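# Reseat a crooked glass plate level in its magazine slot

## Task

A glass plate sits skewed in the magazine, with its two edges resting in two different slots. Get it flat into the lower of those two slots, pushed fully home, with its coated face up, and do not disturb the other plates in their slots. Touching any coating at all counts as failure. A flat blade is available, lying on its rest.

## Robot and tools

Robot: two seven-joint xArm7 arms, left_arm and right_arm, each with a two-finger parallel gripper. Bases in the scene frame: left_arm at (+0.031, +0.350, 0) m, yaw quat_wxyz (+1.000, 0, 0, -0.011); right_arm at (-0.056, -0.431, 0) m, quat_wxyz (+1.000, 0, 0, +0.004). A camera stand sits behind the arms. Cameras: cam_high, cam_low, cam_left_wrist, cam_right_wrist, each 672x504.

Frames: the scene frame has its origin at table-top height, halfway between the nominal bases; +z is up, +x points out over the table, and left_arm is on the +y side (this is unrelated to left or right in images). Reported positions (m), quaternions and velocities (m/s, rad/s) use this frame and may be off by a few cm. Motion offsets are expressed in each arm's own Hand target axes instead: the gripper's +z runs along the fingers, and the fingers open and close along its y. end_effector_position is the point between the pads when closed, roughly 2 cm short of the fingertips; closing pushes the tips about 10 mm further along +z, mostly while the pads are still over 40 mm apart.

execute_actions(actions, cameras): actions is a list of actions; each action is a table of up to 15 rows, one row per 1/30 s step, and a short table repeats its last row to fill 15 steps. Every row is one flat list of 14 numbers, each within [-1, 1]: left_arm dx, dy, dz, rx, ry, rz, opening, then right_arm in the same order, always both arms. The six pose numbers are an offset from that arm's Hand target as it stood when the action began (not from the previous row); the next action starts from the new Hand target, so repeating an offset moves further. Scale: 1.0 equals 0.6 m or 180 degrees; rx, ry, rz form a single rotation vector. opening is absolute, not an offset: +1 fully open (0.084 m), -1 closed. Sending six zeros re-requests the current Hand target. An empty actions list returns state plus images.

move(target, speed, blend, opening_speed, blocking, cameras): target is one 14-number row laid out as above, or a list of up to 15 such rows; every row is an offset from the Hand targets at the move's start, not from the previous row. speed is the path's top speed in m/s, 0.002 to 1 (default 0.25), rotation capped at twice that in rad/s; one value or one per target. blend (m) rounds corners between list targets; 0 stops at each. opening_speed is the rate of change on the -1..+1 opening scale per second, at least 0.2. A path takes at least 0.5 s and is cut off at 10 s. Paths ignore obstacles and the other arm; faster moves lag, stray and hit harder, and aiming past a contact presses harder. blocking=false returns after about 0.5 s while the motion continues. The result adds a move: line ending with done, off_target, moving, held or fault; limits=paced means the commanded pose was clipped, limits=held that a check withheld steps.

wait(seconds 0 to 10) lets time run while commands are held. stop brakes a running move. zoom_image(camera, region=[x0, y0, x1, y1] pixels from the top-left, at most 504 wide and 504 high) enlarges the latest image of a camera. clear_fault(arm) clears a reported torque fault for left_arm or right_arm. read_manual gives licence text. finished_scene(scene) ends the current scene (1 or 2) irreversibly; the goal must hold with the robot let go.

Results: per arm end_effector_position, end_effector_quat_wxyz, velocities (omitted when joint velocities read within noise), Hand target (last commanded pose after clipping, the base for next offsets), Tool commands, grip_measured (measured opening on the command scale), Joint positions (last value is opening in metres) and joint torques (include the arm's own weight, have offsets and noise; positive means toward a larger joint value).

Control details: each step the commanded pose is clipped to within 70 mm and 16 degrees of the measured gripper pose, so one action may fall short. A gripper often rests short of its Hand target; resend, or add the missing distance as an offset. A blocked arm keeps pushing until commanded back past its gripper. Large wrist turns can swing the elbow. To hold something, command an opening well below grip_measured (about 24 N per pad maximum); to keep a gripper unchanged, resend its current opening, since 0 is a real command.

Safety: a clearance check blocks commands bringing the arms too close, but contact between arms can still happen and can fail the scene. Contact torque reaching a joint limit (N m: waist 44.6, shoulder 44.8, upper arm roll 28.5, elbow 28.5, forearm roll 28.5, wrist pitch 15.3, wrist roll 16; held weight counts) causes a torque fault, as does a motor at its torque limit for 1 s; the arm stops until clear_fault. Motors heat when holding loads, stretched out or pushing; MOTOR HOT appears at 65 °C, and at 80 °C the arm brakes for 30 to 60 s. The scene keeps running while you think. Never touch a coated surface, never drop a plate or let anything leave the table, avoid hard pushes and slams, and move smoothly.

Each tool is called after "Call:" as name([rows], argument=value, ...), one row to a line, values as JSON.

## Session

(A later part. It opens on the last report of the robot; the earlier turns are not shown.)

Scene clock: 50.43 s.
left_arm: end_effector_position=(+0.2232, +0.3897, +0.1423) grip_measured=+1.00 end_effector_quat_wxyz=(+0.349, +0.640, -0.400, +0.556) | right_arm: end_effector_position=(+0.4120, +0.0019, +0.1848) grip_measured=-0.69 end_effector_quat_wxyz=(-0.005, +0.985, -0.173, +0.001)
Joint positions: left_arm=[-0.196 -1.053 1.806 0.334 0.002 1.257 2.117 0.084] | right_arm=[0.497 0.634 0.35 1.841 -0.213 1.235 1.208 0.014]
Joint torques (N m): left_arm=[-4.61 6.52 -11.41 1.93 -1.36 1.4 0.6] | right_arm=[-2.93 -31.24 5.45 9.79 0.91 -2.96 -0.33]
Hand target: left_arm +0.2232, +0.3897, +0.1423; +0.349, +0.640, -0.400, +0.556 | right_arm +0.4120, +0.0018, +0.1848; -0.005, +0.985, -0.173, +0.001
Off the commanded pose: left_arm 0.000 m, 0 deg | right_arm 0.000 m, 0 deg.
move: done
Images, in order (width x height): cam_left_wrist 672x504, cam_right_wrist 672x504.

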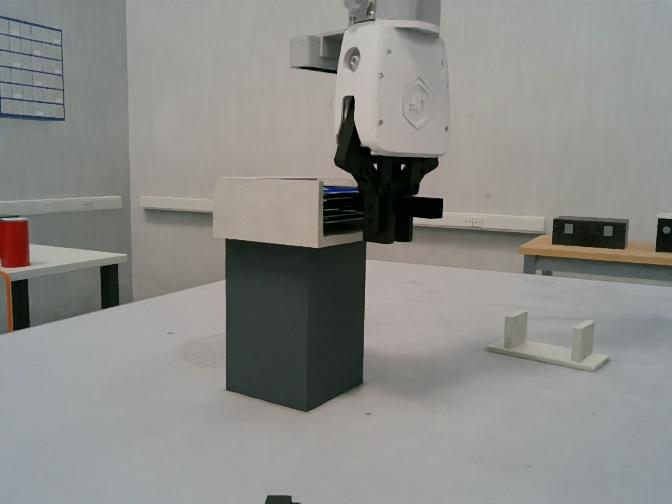

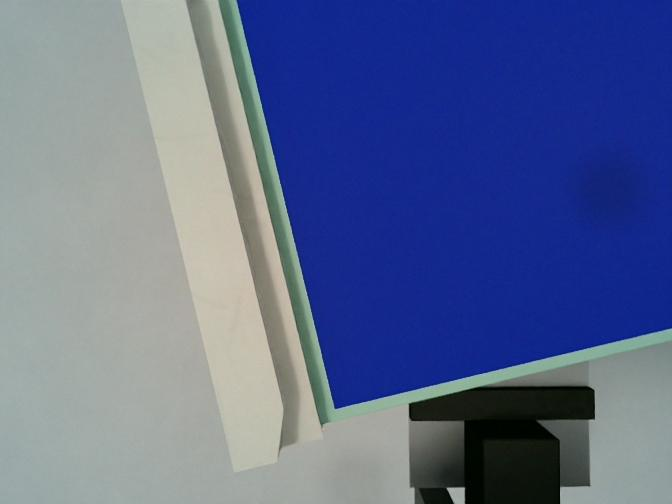

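Call:
move([
  [0,0,0,0,0,0,1,0.0011,-0.0003,0,0,0,0,-0.9],
  [0,0,0,0,0,0,1,0.0011,-0.0003,0.003,0,0,0,-0.9],
], speed=0.015, cameras=["cam_left_wrist","cam_right_wrist"])

Call:
zoom_image(camera="cam_left_wrist", region=[315, 192, 365, 228])

Scene clock: 51.67 s.
left_arm: end_effector_position=(+0.2232, +0.3897, +0.1423) grip_measured=+1.00 end_effector_quat_wxyz=(+0.349, +0.640, -0.400, +0.556) | right_arm: end_effector_position=(+0.4127, +0.0018, +0.1830) grip_measured=-0.69 end_effector_quat_wxyz=(-0.005, +0.985, -0.173, +0.001)
Joint positions: left_arm=[-0.196 -1.053 1.806 0.334 0.002 1.257 2.117 0.084] | right_arm=[0.496 0.637 0.35 1.841 -0.214 1.231 1.208 0.014]
Joint torques (N m): left_arm=[-4.32 6.68 -11.33 1.88 -1.19 1.29 0.64] | right_arm=[-2.9 -27.28 2.78 9.68 -0.9 -2.76 0.48]
Hand target: left_arm +0.2232, +0.3897, +0.1423; +0.349, +0.640, -0.400, +0.556 | right_arm +0.4127, +0.0018, +0.1830; -0.005, +0.985, -0.173, +0.001
Off the commanded pose: left_arm 0.000 m, 0 deg | right_arm 0.000 m, 0 deg.
move: done
Images, in order (width x height): cam_left_wrist 672x504, cam_right_wrist 672x504.

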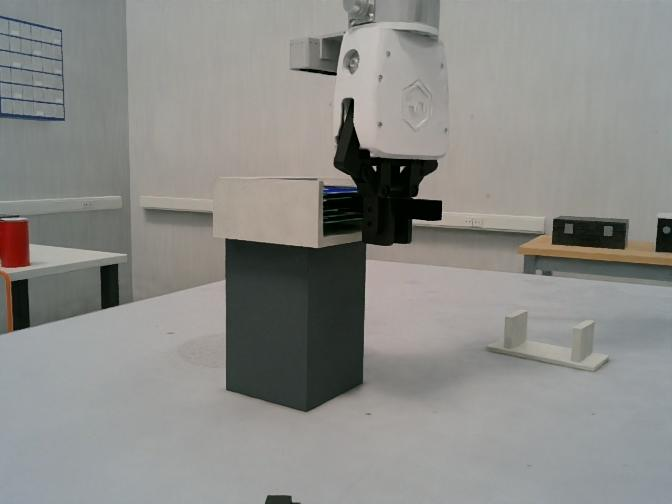

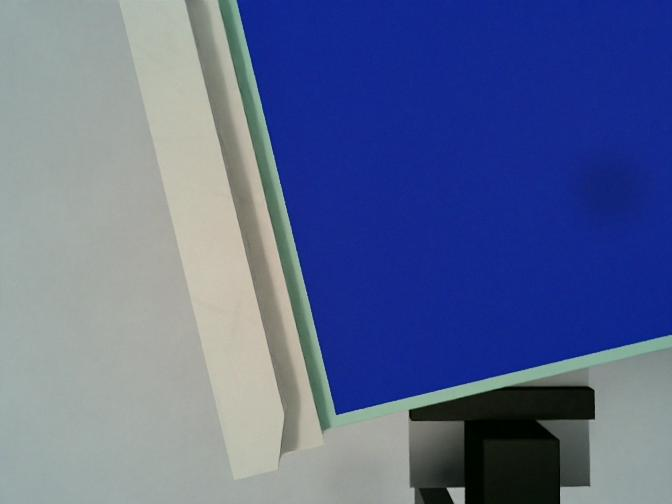

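Scaled by 10.080 from the camera's 672x504 image, which has a finer 960x720 frame.

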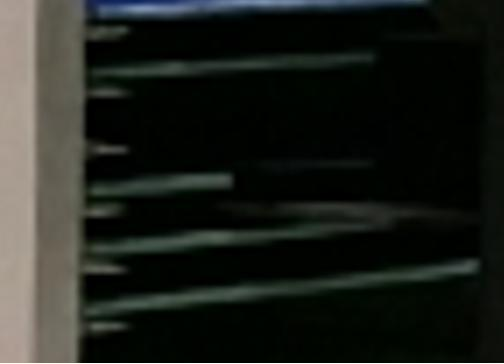

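Call:
move([
  [0,0,0,0,0,0,1,0,0,0.0007,0,0,0,-0.9],
  [0,0,0,0,0,0,1,-0.0405,0.00994,0.0007,0,0,0,-0.9],
], speed=0.025, cameras=["cam_left_wrist","cam_right_wrist","cam_high"])

Call:
zoom_image(camera="cam_left_wrist", region=[315, 182, 395, 242])

Scene clock: 53.93 s.
left_arm: end_effector_position=(+0.2232, +0.3897, +0.1423) grip_measured=+1.00 end_effector_quat_wxyz=(+0.349, +0.640, -0.400, +0.556) | right_arm: end_effector_position=(+0.3878, +0.0045, +0.1825) grip_measured=-0.69 end_effector_quat_wxyz=(-0.005, +0.985, -0.173, +0.001)
Joint positions: left_arm=[-0.196 -1.053 1.806 0.334 0.002 1.257 2.117 0.084] | right_arm=[0.5 0.572 0.363 1.735 -0.205 1.191 1.24 0.014]
Joint torques (N m): left_arm=[-4.33 6.55 -11.3 1.66 -1.17 1.39 0.61] | right_arm=[2.42 -29.88 5.5 9.88 0.99 -2.86 0.42]
Hand target: left_arm +0.2232, +0.3897, +0.1423; +0.349, +0.640, -0.400, +0.556 | right_arm +0.3878, +0.0045, +0.1825; -0.005, +0.985, -0.173, +0.001
Off the commanded pose: left_arm 0.000 m, 0 deg | right_arm 0.000 m, 0 deg.
move: done
Images, in order (width x height): cam_high 672x504, cam_left_wrist 672x504, cam_right_wrist 672x504.

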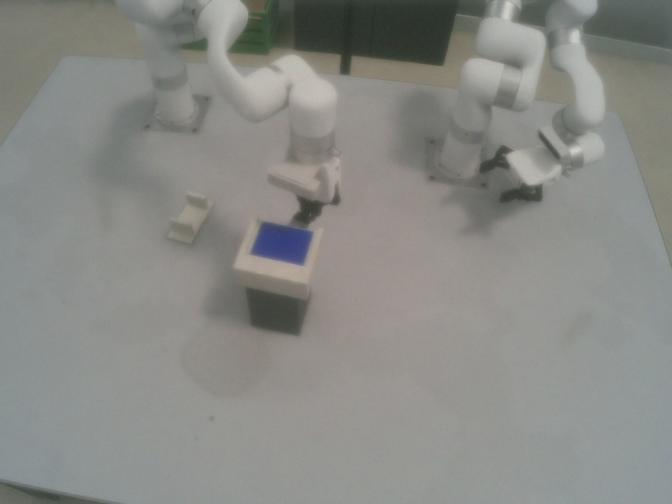

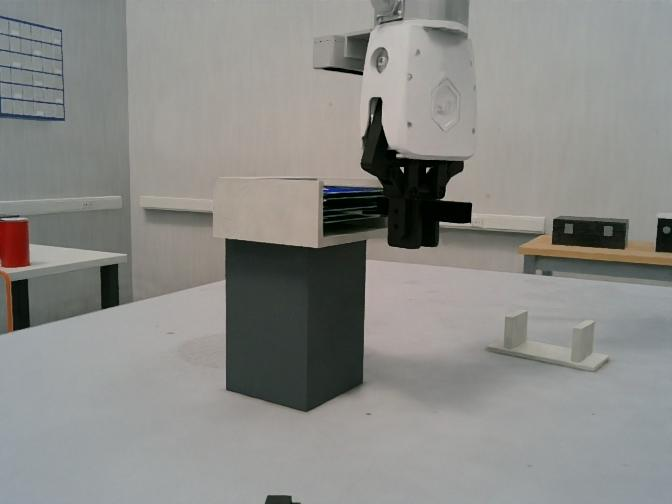

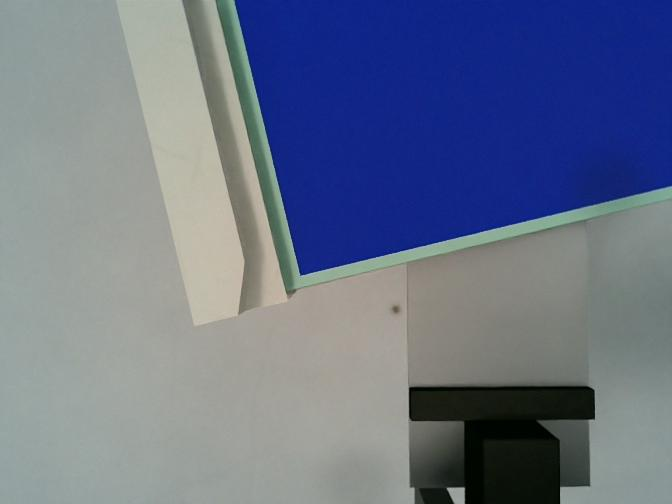

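Scaled by 6.300 from the camera's 672x504 image, which has a finer 960x720 frame.

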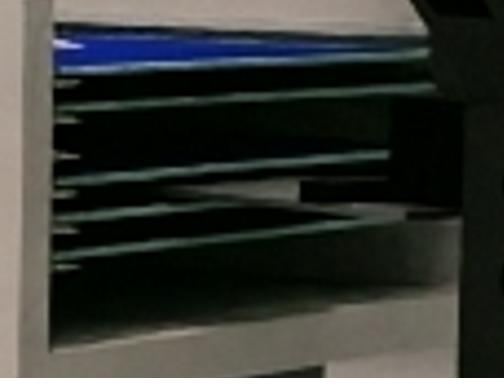

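Call:
move(target=[0,0,0,0,0,0,1,-0.186,0.0457,0,0,0,0,-0.9], speed=0.06, cameras=["cam_left_wrist","cam_right_wrist"])

Call:
zoom_image(camera="cam_left_wrist", region=[320, 175, 400, 235])

Scene clock: 56.67 s.
left_arm: end_effector_position=(+0.2232, +0.3897, +0.1423) grip_measured=+1.00 end_effector_quat_wxyz=(+0.349, +0.640, -0.400, +0.556) | right_arm: end_effector_position=(+0.2736, +0.0168, +0.1822) grip_measured=-0.69 end_effector_quat_wxyz=(-0.005, +0.985, -0.173, +0.001)
Joint positions: left_arm=[-0.196 -1.053 1.806 0.334 0.002 1.257 2.117 0.084] | right_arm=[0.549 0.339 0.431 1.383 -0.157 1.069 1.389 0.014]
Joint torques (N m): left_arm=[-4.01 6.22 -11.4 1.62 -1.21 1.44 0.53] | right_arm=[2.36 -24.72 4.71 9.73 0.94 -2.81 0.36]
Hand target: left_arm +0.2232, +0.3897, +0.1423; +0.349, +0.640, -0.400, +0.556 | right_arm +0.2736, +0.0168, +0.1822; -0.005, +0.985, -0.173, +0.001
Off the commanded pose: left_arm 0.000 m, 0 deg | right_arm 0.000 m, 0 deg.
move: done
Images, in order (width x height): cam_left_wrist 672x504, cam_right_wrist 672x504.

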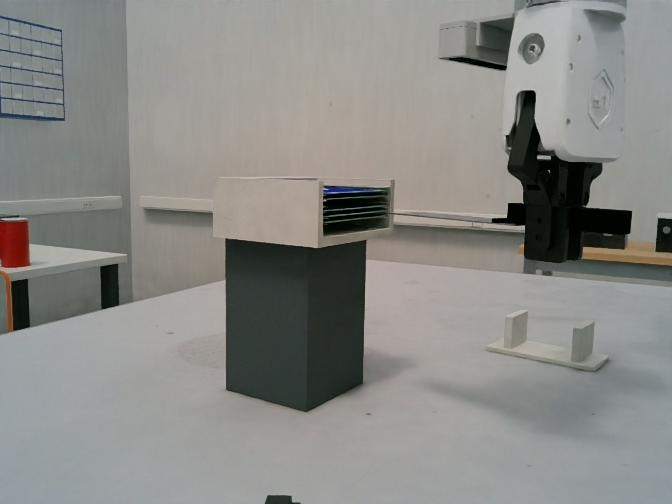

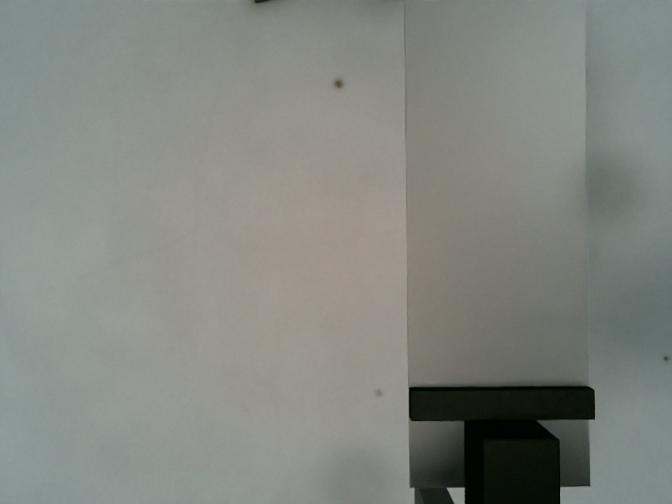

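Scaled by 6.300 from the camera's 672x504 image, which has a finer 960x720 frame.

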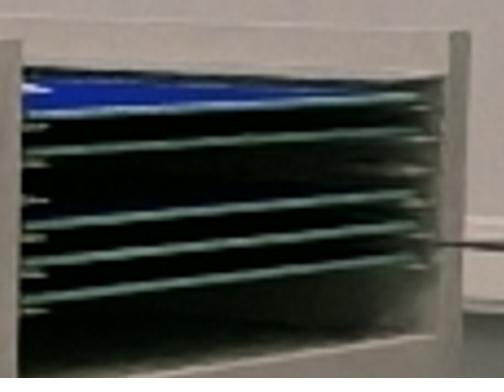

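Call:
move([
  [0,0,0,0,0,0,1,-0.047,0.0171,0,0,0,0,-0.9],
  [0,0,0,0,0,0,1,0.124,0.4701,0.0037,-0.0033,0,-0.0553,-0.9],
], speed=0.25, blend=[0.02,0])

Scene clock: 58.87 s.
left_arm: end_effector_position=(+0.2232, +0.3897, +0.1423) grip_measured=+1.00 end_effector_quat_wxyz=(+0.349, +0.640, -0.400, +0.556) | right_arm: end_effector_position=(+0.2472, -0.2737, +0.1772) grip_measured=-0.69 end_effector_quat_wxyz=(+0.000, +0.996, -0.087, +0.001)
Joint positions: left_arm=[-0.196 -1.053 1.806 0.334 0.002 1.257 2.117 0.084] | right_arm=[0.293 -0.388 0.168 0.588 0.075 0.972 0.589 0.014]
Joint torques (N m): left_arm=[-4.34 6.18 -11.49 1.48 -1.39 1.45 0.3] | right_arm=[-3.01 -11.32 -2.03 9.51 -0.81 -1.22 -0.34]
Hand target: left_arm +0.2232, +0.3897, +0.1423; +0.349, +0.640, -0.400, +0.556 | right_arm +0.2472, -0.2737, +0.1773; +0.000, +0.996, -0.087, +0.001
Off the commanded pose: left_arm 0.000 m, 0 deg | right_arm 0.000 m, 0 deg.
move: done; blend cut to 0.015 m at target 1

Call:
move([
  [0,0,0,0,0,0,1,0,-0.0001,0.192,0,0,0,-0.9],
  [0,0,0,0,0,0,1,0,-0.0001,0.2203,0,0,0,-0.9],
], speed=[0.2,0.03], blend=[0.002,0], cameras=["cam_left_wrist","cam_right_wrist"])

Call:
zoom_image(camera="cam_left_wrist", region=[450, 260, 650, 410])

Scene clock: 60.77 s.
left_arm: end_effector_position=(+0.2232, +0.3897, +0.1423) grip_measured=+1.00 end_effector_quat_wxyz=(+0.349, +0.640, -0.400, +0.556) | right_arm: end_effector_position=(+0.2474, -0.2737, +0.0451) grip_measured=-0.69 end_effector_quat_wxyz=(+0.000, +0.996, -0.087, +0.001)
Joint positions: left_arm=[-0.196 -1.053 1.806 0.334 0.002 1.257 2.117 0.084] | right_arm=[0.276 -0.056 0.197 0.434 0.02 0.489 0.637 0.014]
Joint torques (N m): left_arm=[-3.96 6.14 -11.43 1.51 -1.12 1.38 0.58] | right_arm=[-2.89 -11.17 1.55 7.03 -1.06 -2.94 0.47]
Hand target: left_arm +0.2232, +0.3897, +0.1423; +0.349, +0.640, -0.400, +0.556 | right_arm +0.2474, -0.2738, +0.0451; +0.000, +0.996, -0.087, +0.001
Off the commanded pose: left_arm 0.000 m, 0 deg | right_arm 0.000 m, 0 deg.
move: done
Images, in order (width x height): cam_left_wrist 672x504, cam_right_wrist 672x504.

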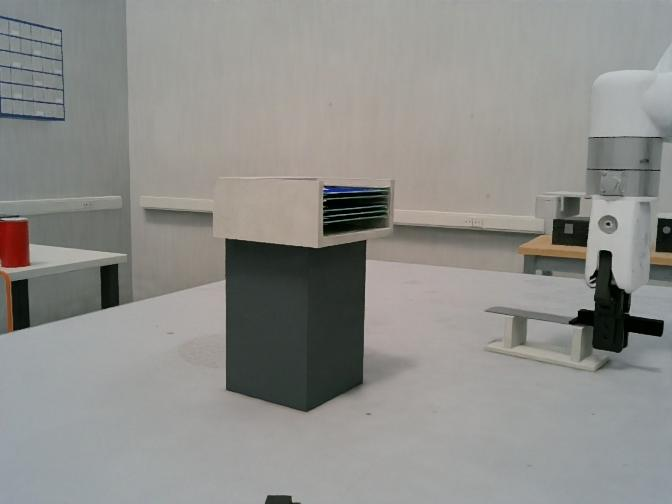

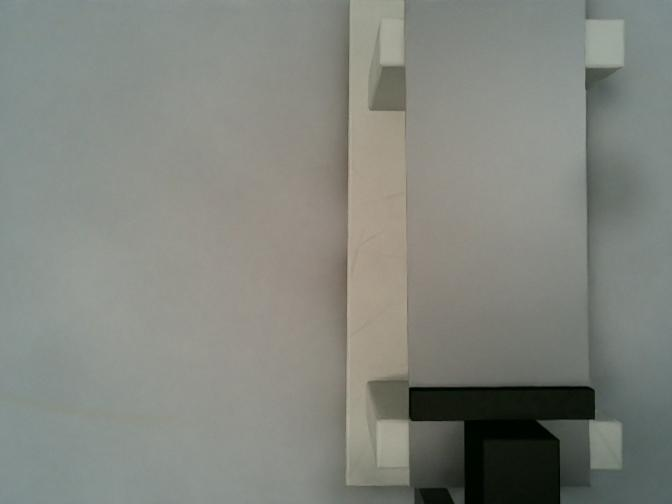

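Scaled by 2.520 from the camera's 672x504 image, which has a finer 960x720 frame.

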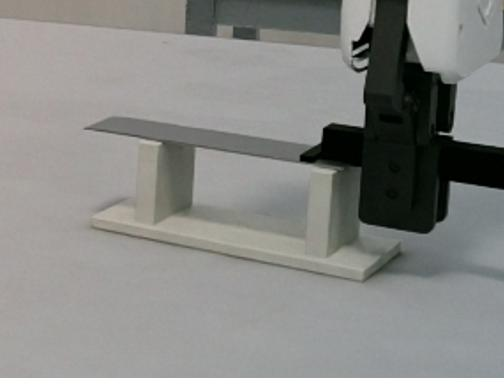

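Call:
move([
  [0,0,0,0,0,0,1,0,0,0.0006,0,0,0,-0.9],
  [0,0,0,0,0,0,1,0,0,0.0006,0,0,0,0.3],
  [0,0,0,0,0,0,1,0,0,-0.15,0,0,0,0.3],
], speed=[0.02,0.02,0.15], opening_speed=1.5, cameras=["cam_left_wrist","cam_right_wrist","cam_high"])

Call:
zoom_image(camera="cam_left_wrist", region=[450, 260, 650, 410])

Scene clock: 64.03 s.
left_arm: end_effector_position=(+0.2232, +0.3897, +0.1423) grip_measured=+1.00 end_effector_quat_wxyz=(+0.349, +0.640, -0.400, +0.556) | right_arm: end_effector_position=(+0.2473, -0.2737, +0.1350) grip_measured=+0.29 end_effector_quat_wxyz=(+0.000, +0.996, -0.087, +0.001)
Joint positions: left_arm=[-0.196 -1.053 1.806 0.334 0.002 1.257 2.117 0.084] | right_arm=[0.288 -0.312 0.182 0.518 0.074 0.826 0.594 0.056]
Joint torques (N m): left_arm=[-4.06 6.37 -11.3 1.56 -1.23 1.51 0.65] | right_arm=[2.49 -11.66 -1.88 10.49 0.95 -1.23 -0.39]
Hand target: left_arm +0.2232, +0.3897, +0.1423; +0.349, +0.640, -0.400, +0.556 | right_arm +0.2473, -0.2737, +0.1351; +0.000, +0.996, -0.087, +0.001
Off the commanded pose: left_arm 0.000 m, 0 deg | right_arm 0.000 m, 0 deg.
move: done
Images, in order (width x height): cam_high 672x504, cam_left_wrist 672x504, cam_right_wrist 672x504.

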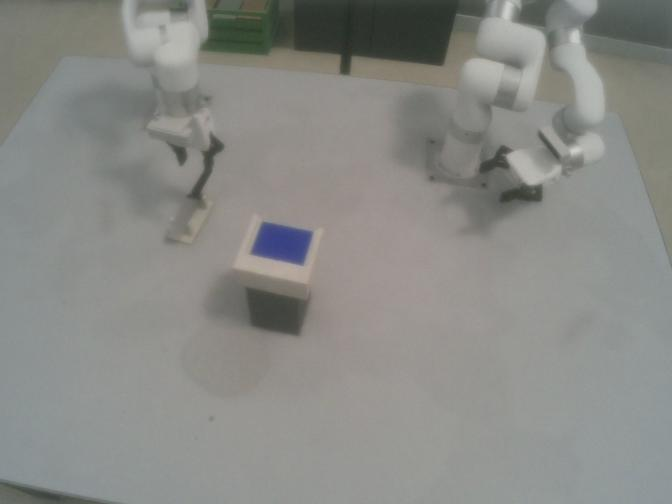

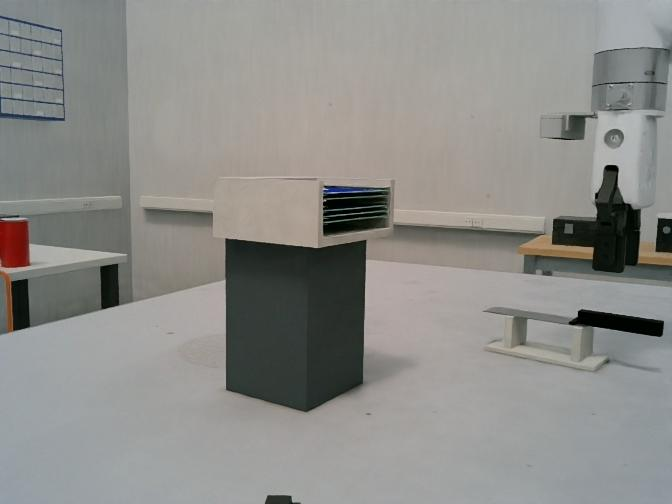

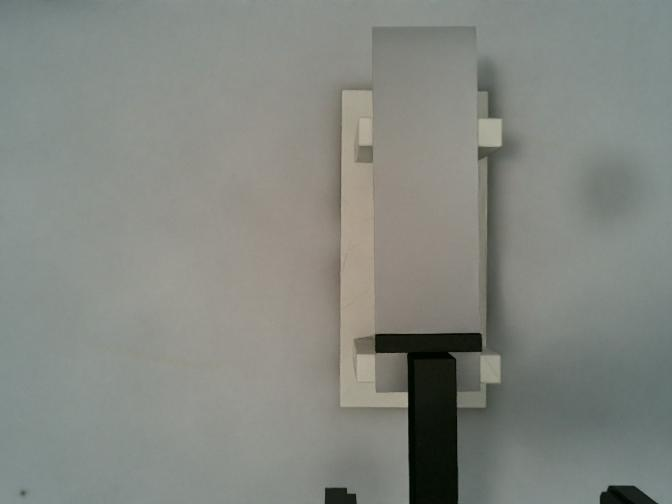

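Scaled by 2.520 from the camera's 672x504 image, which has a finer 960x720 frame.

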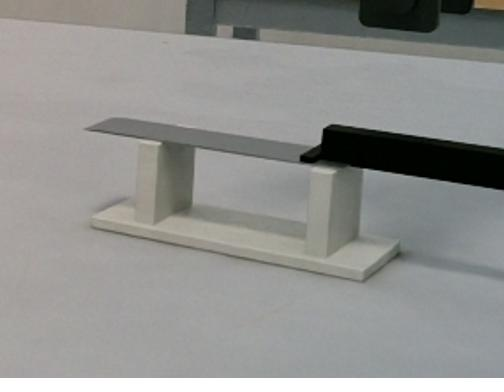

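Call:
finished_scene(scene=2)

The scene is finished: the task was done.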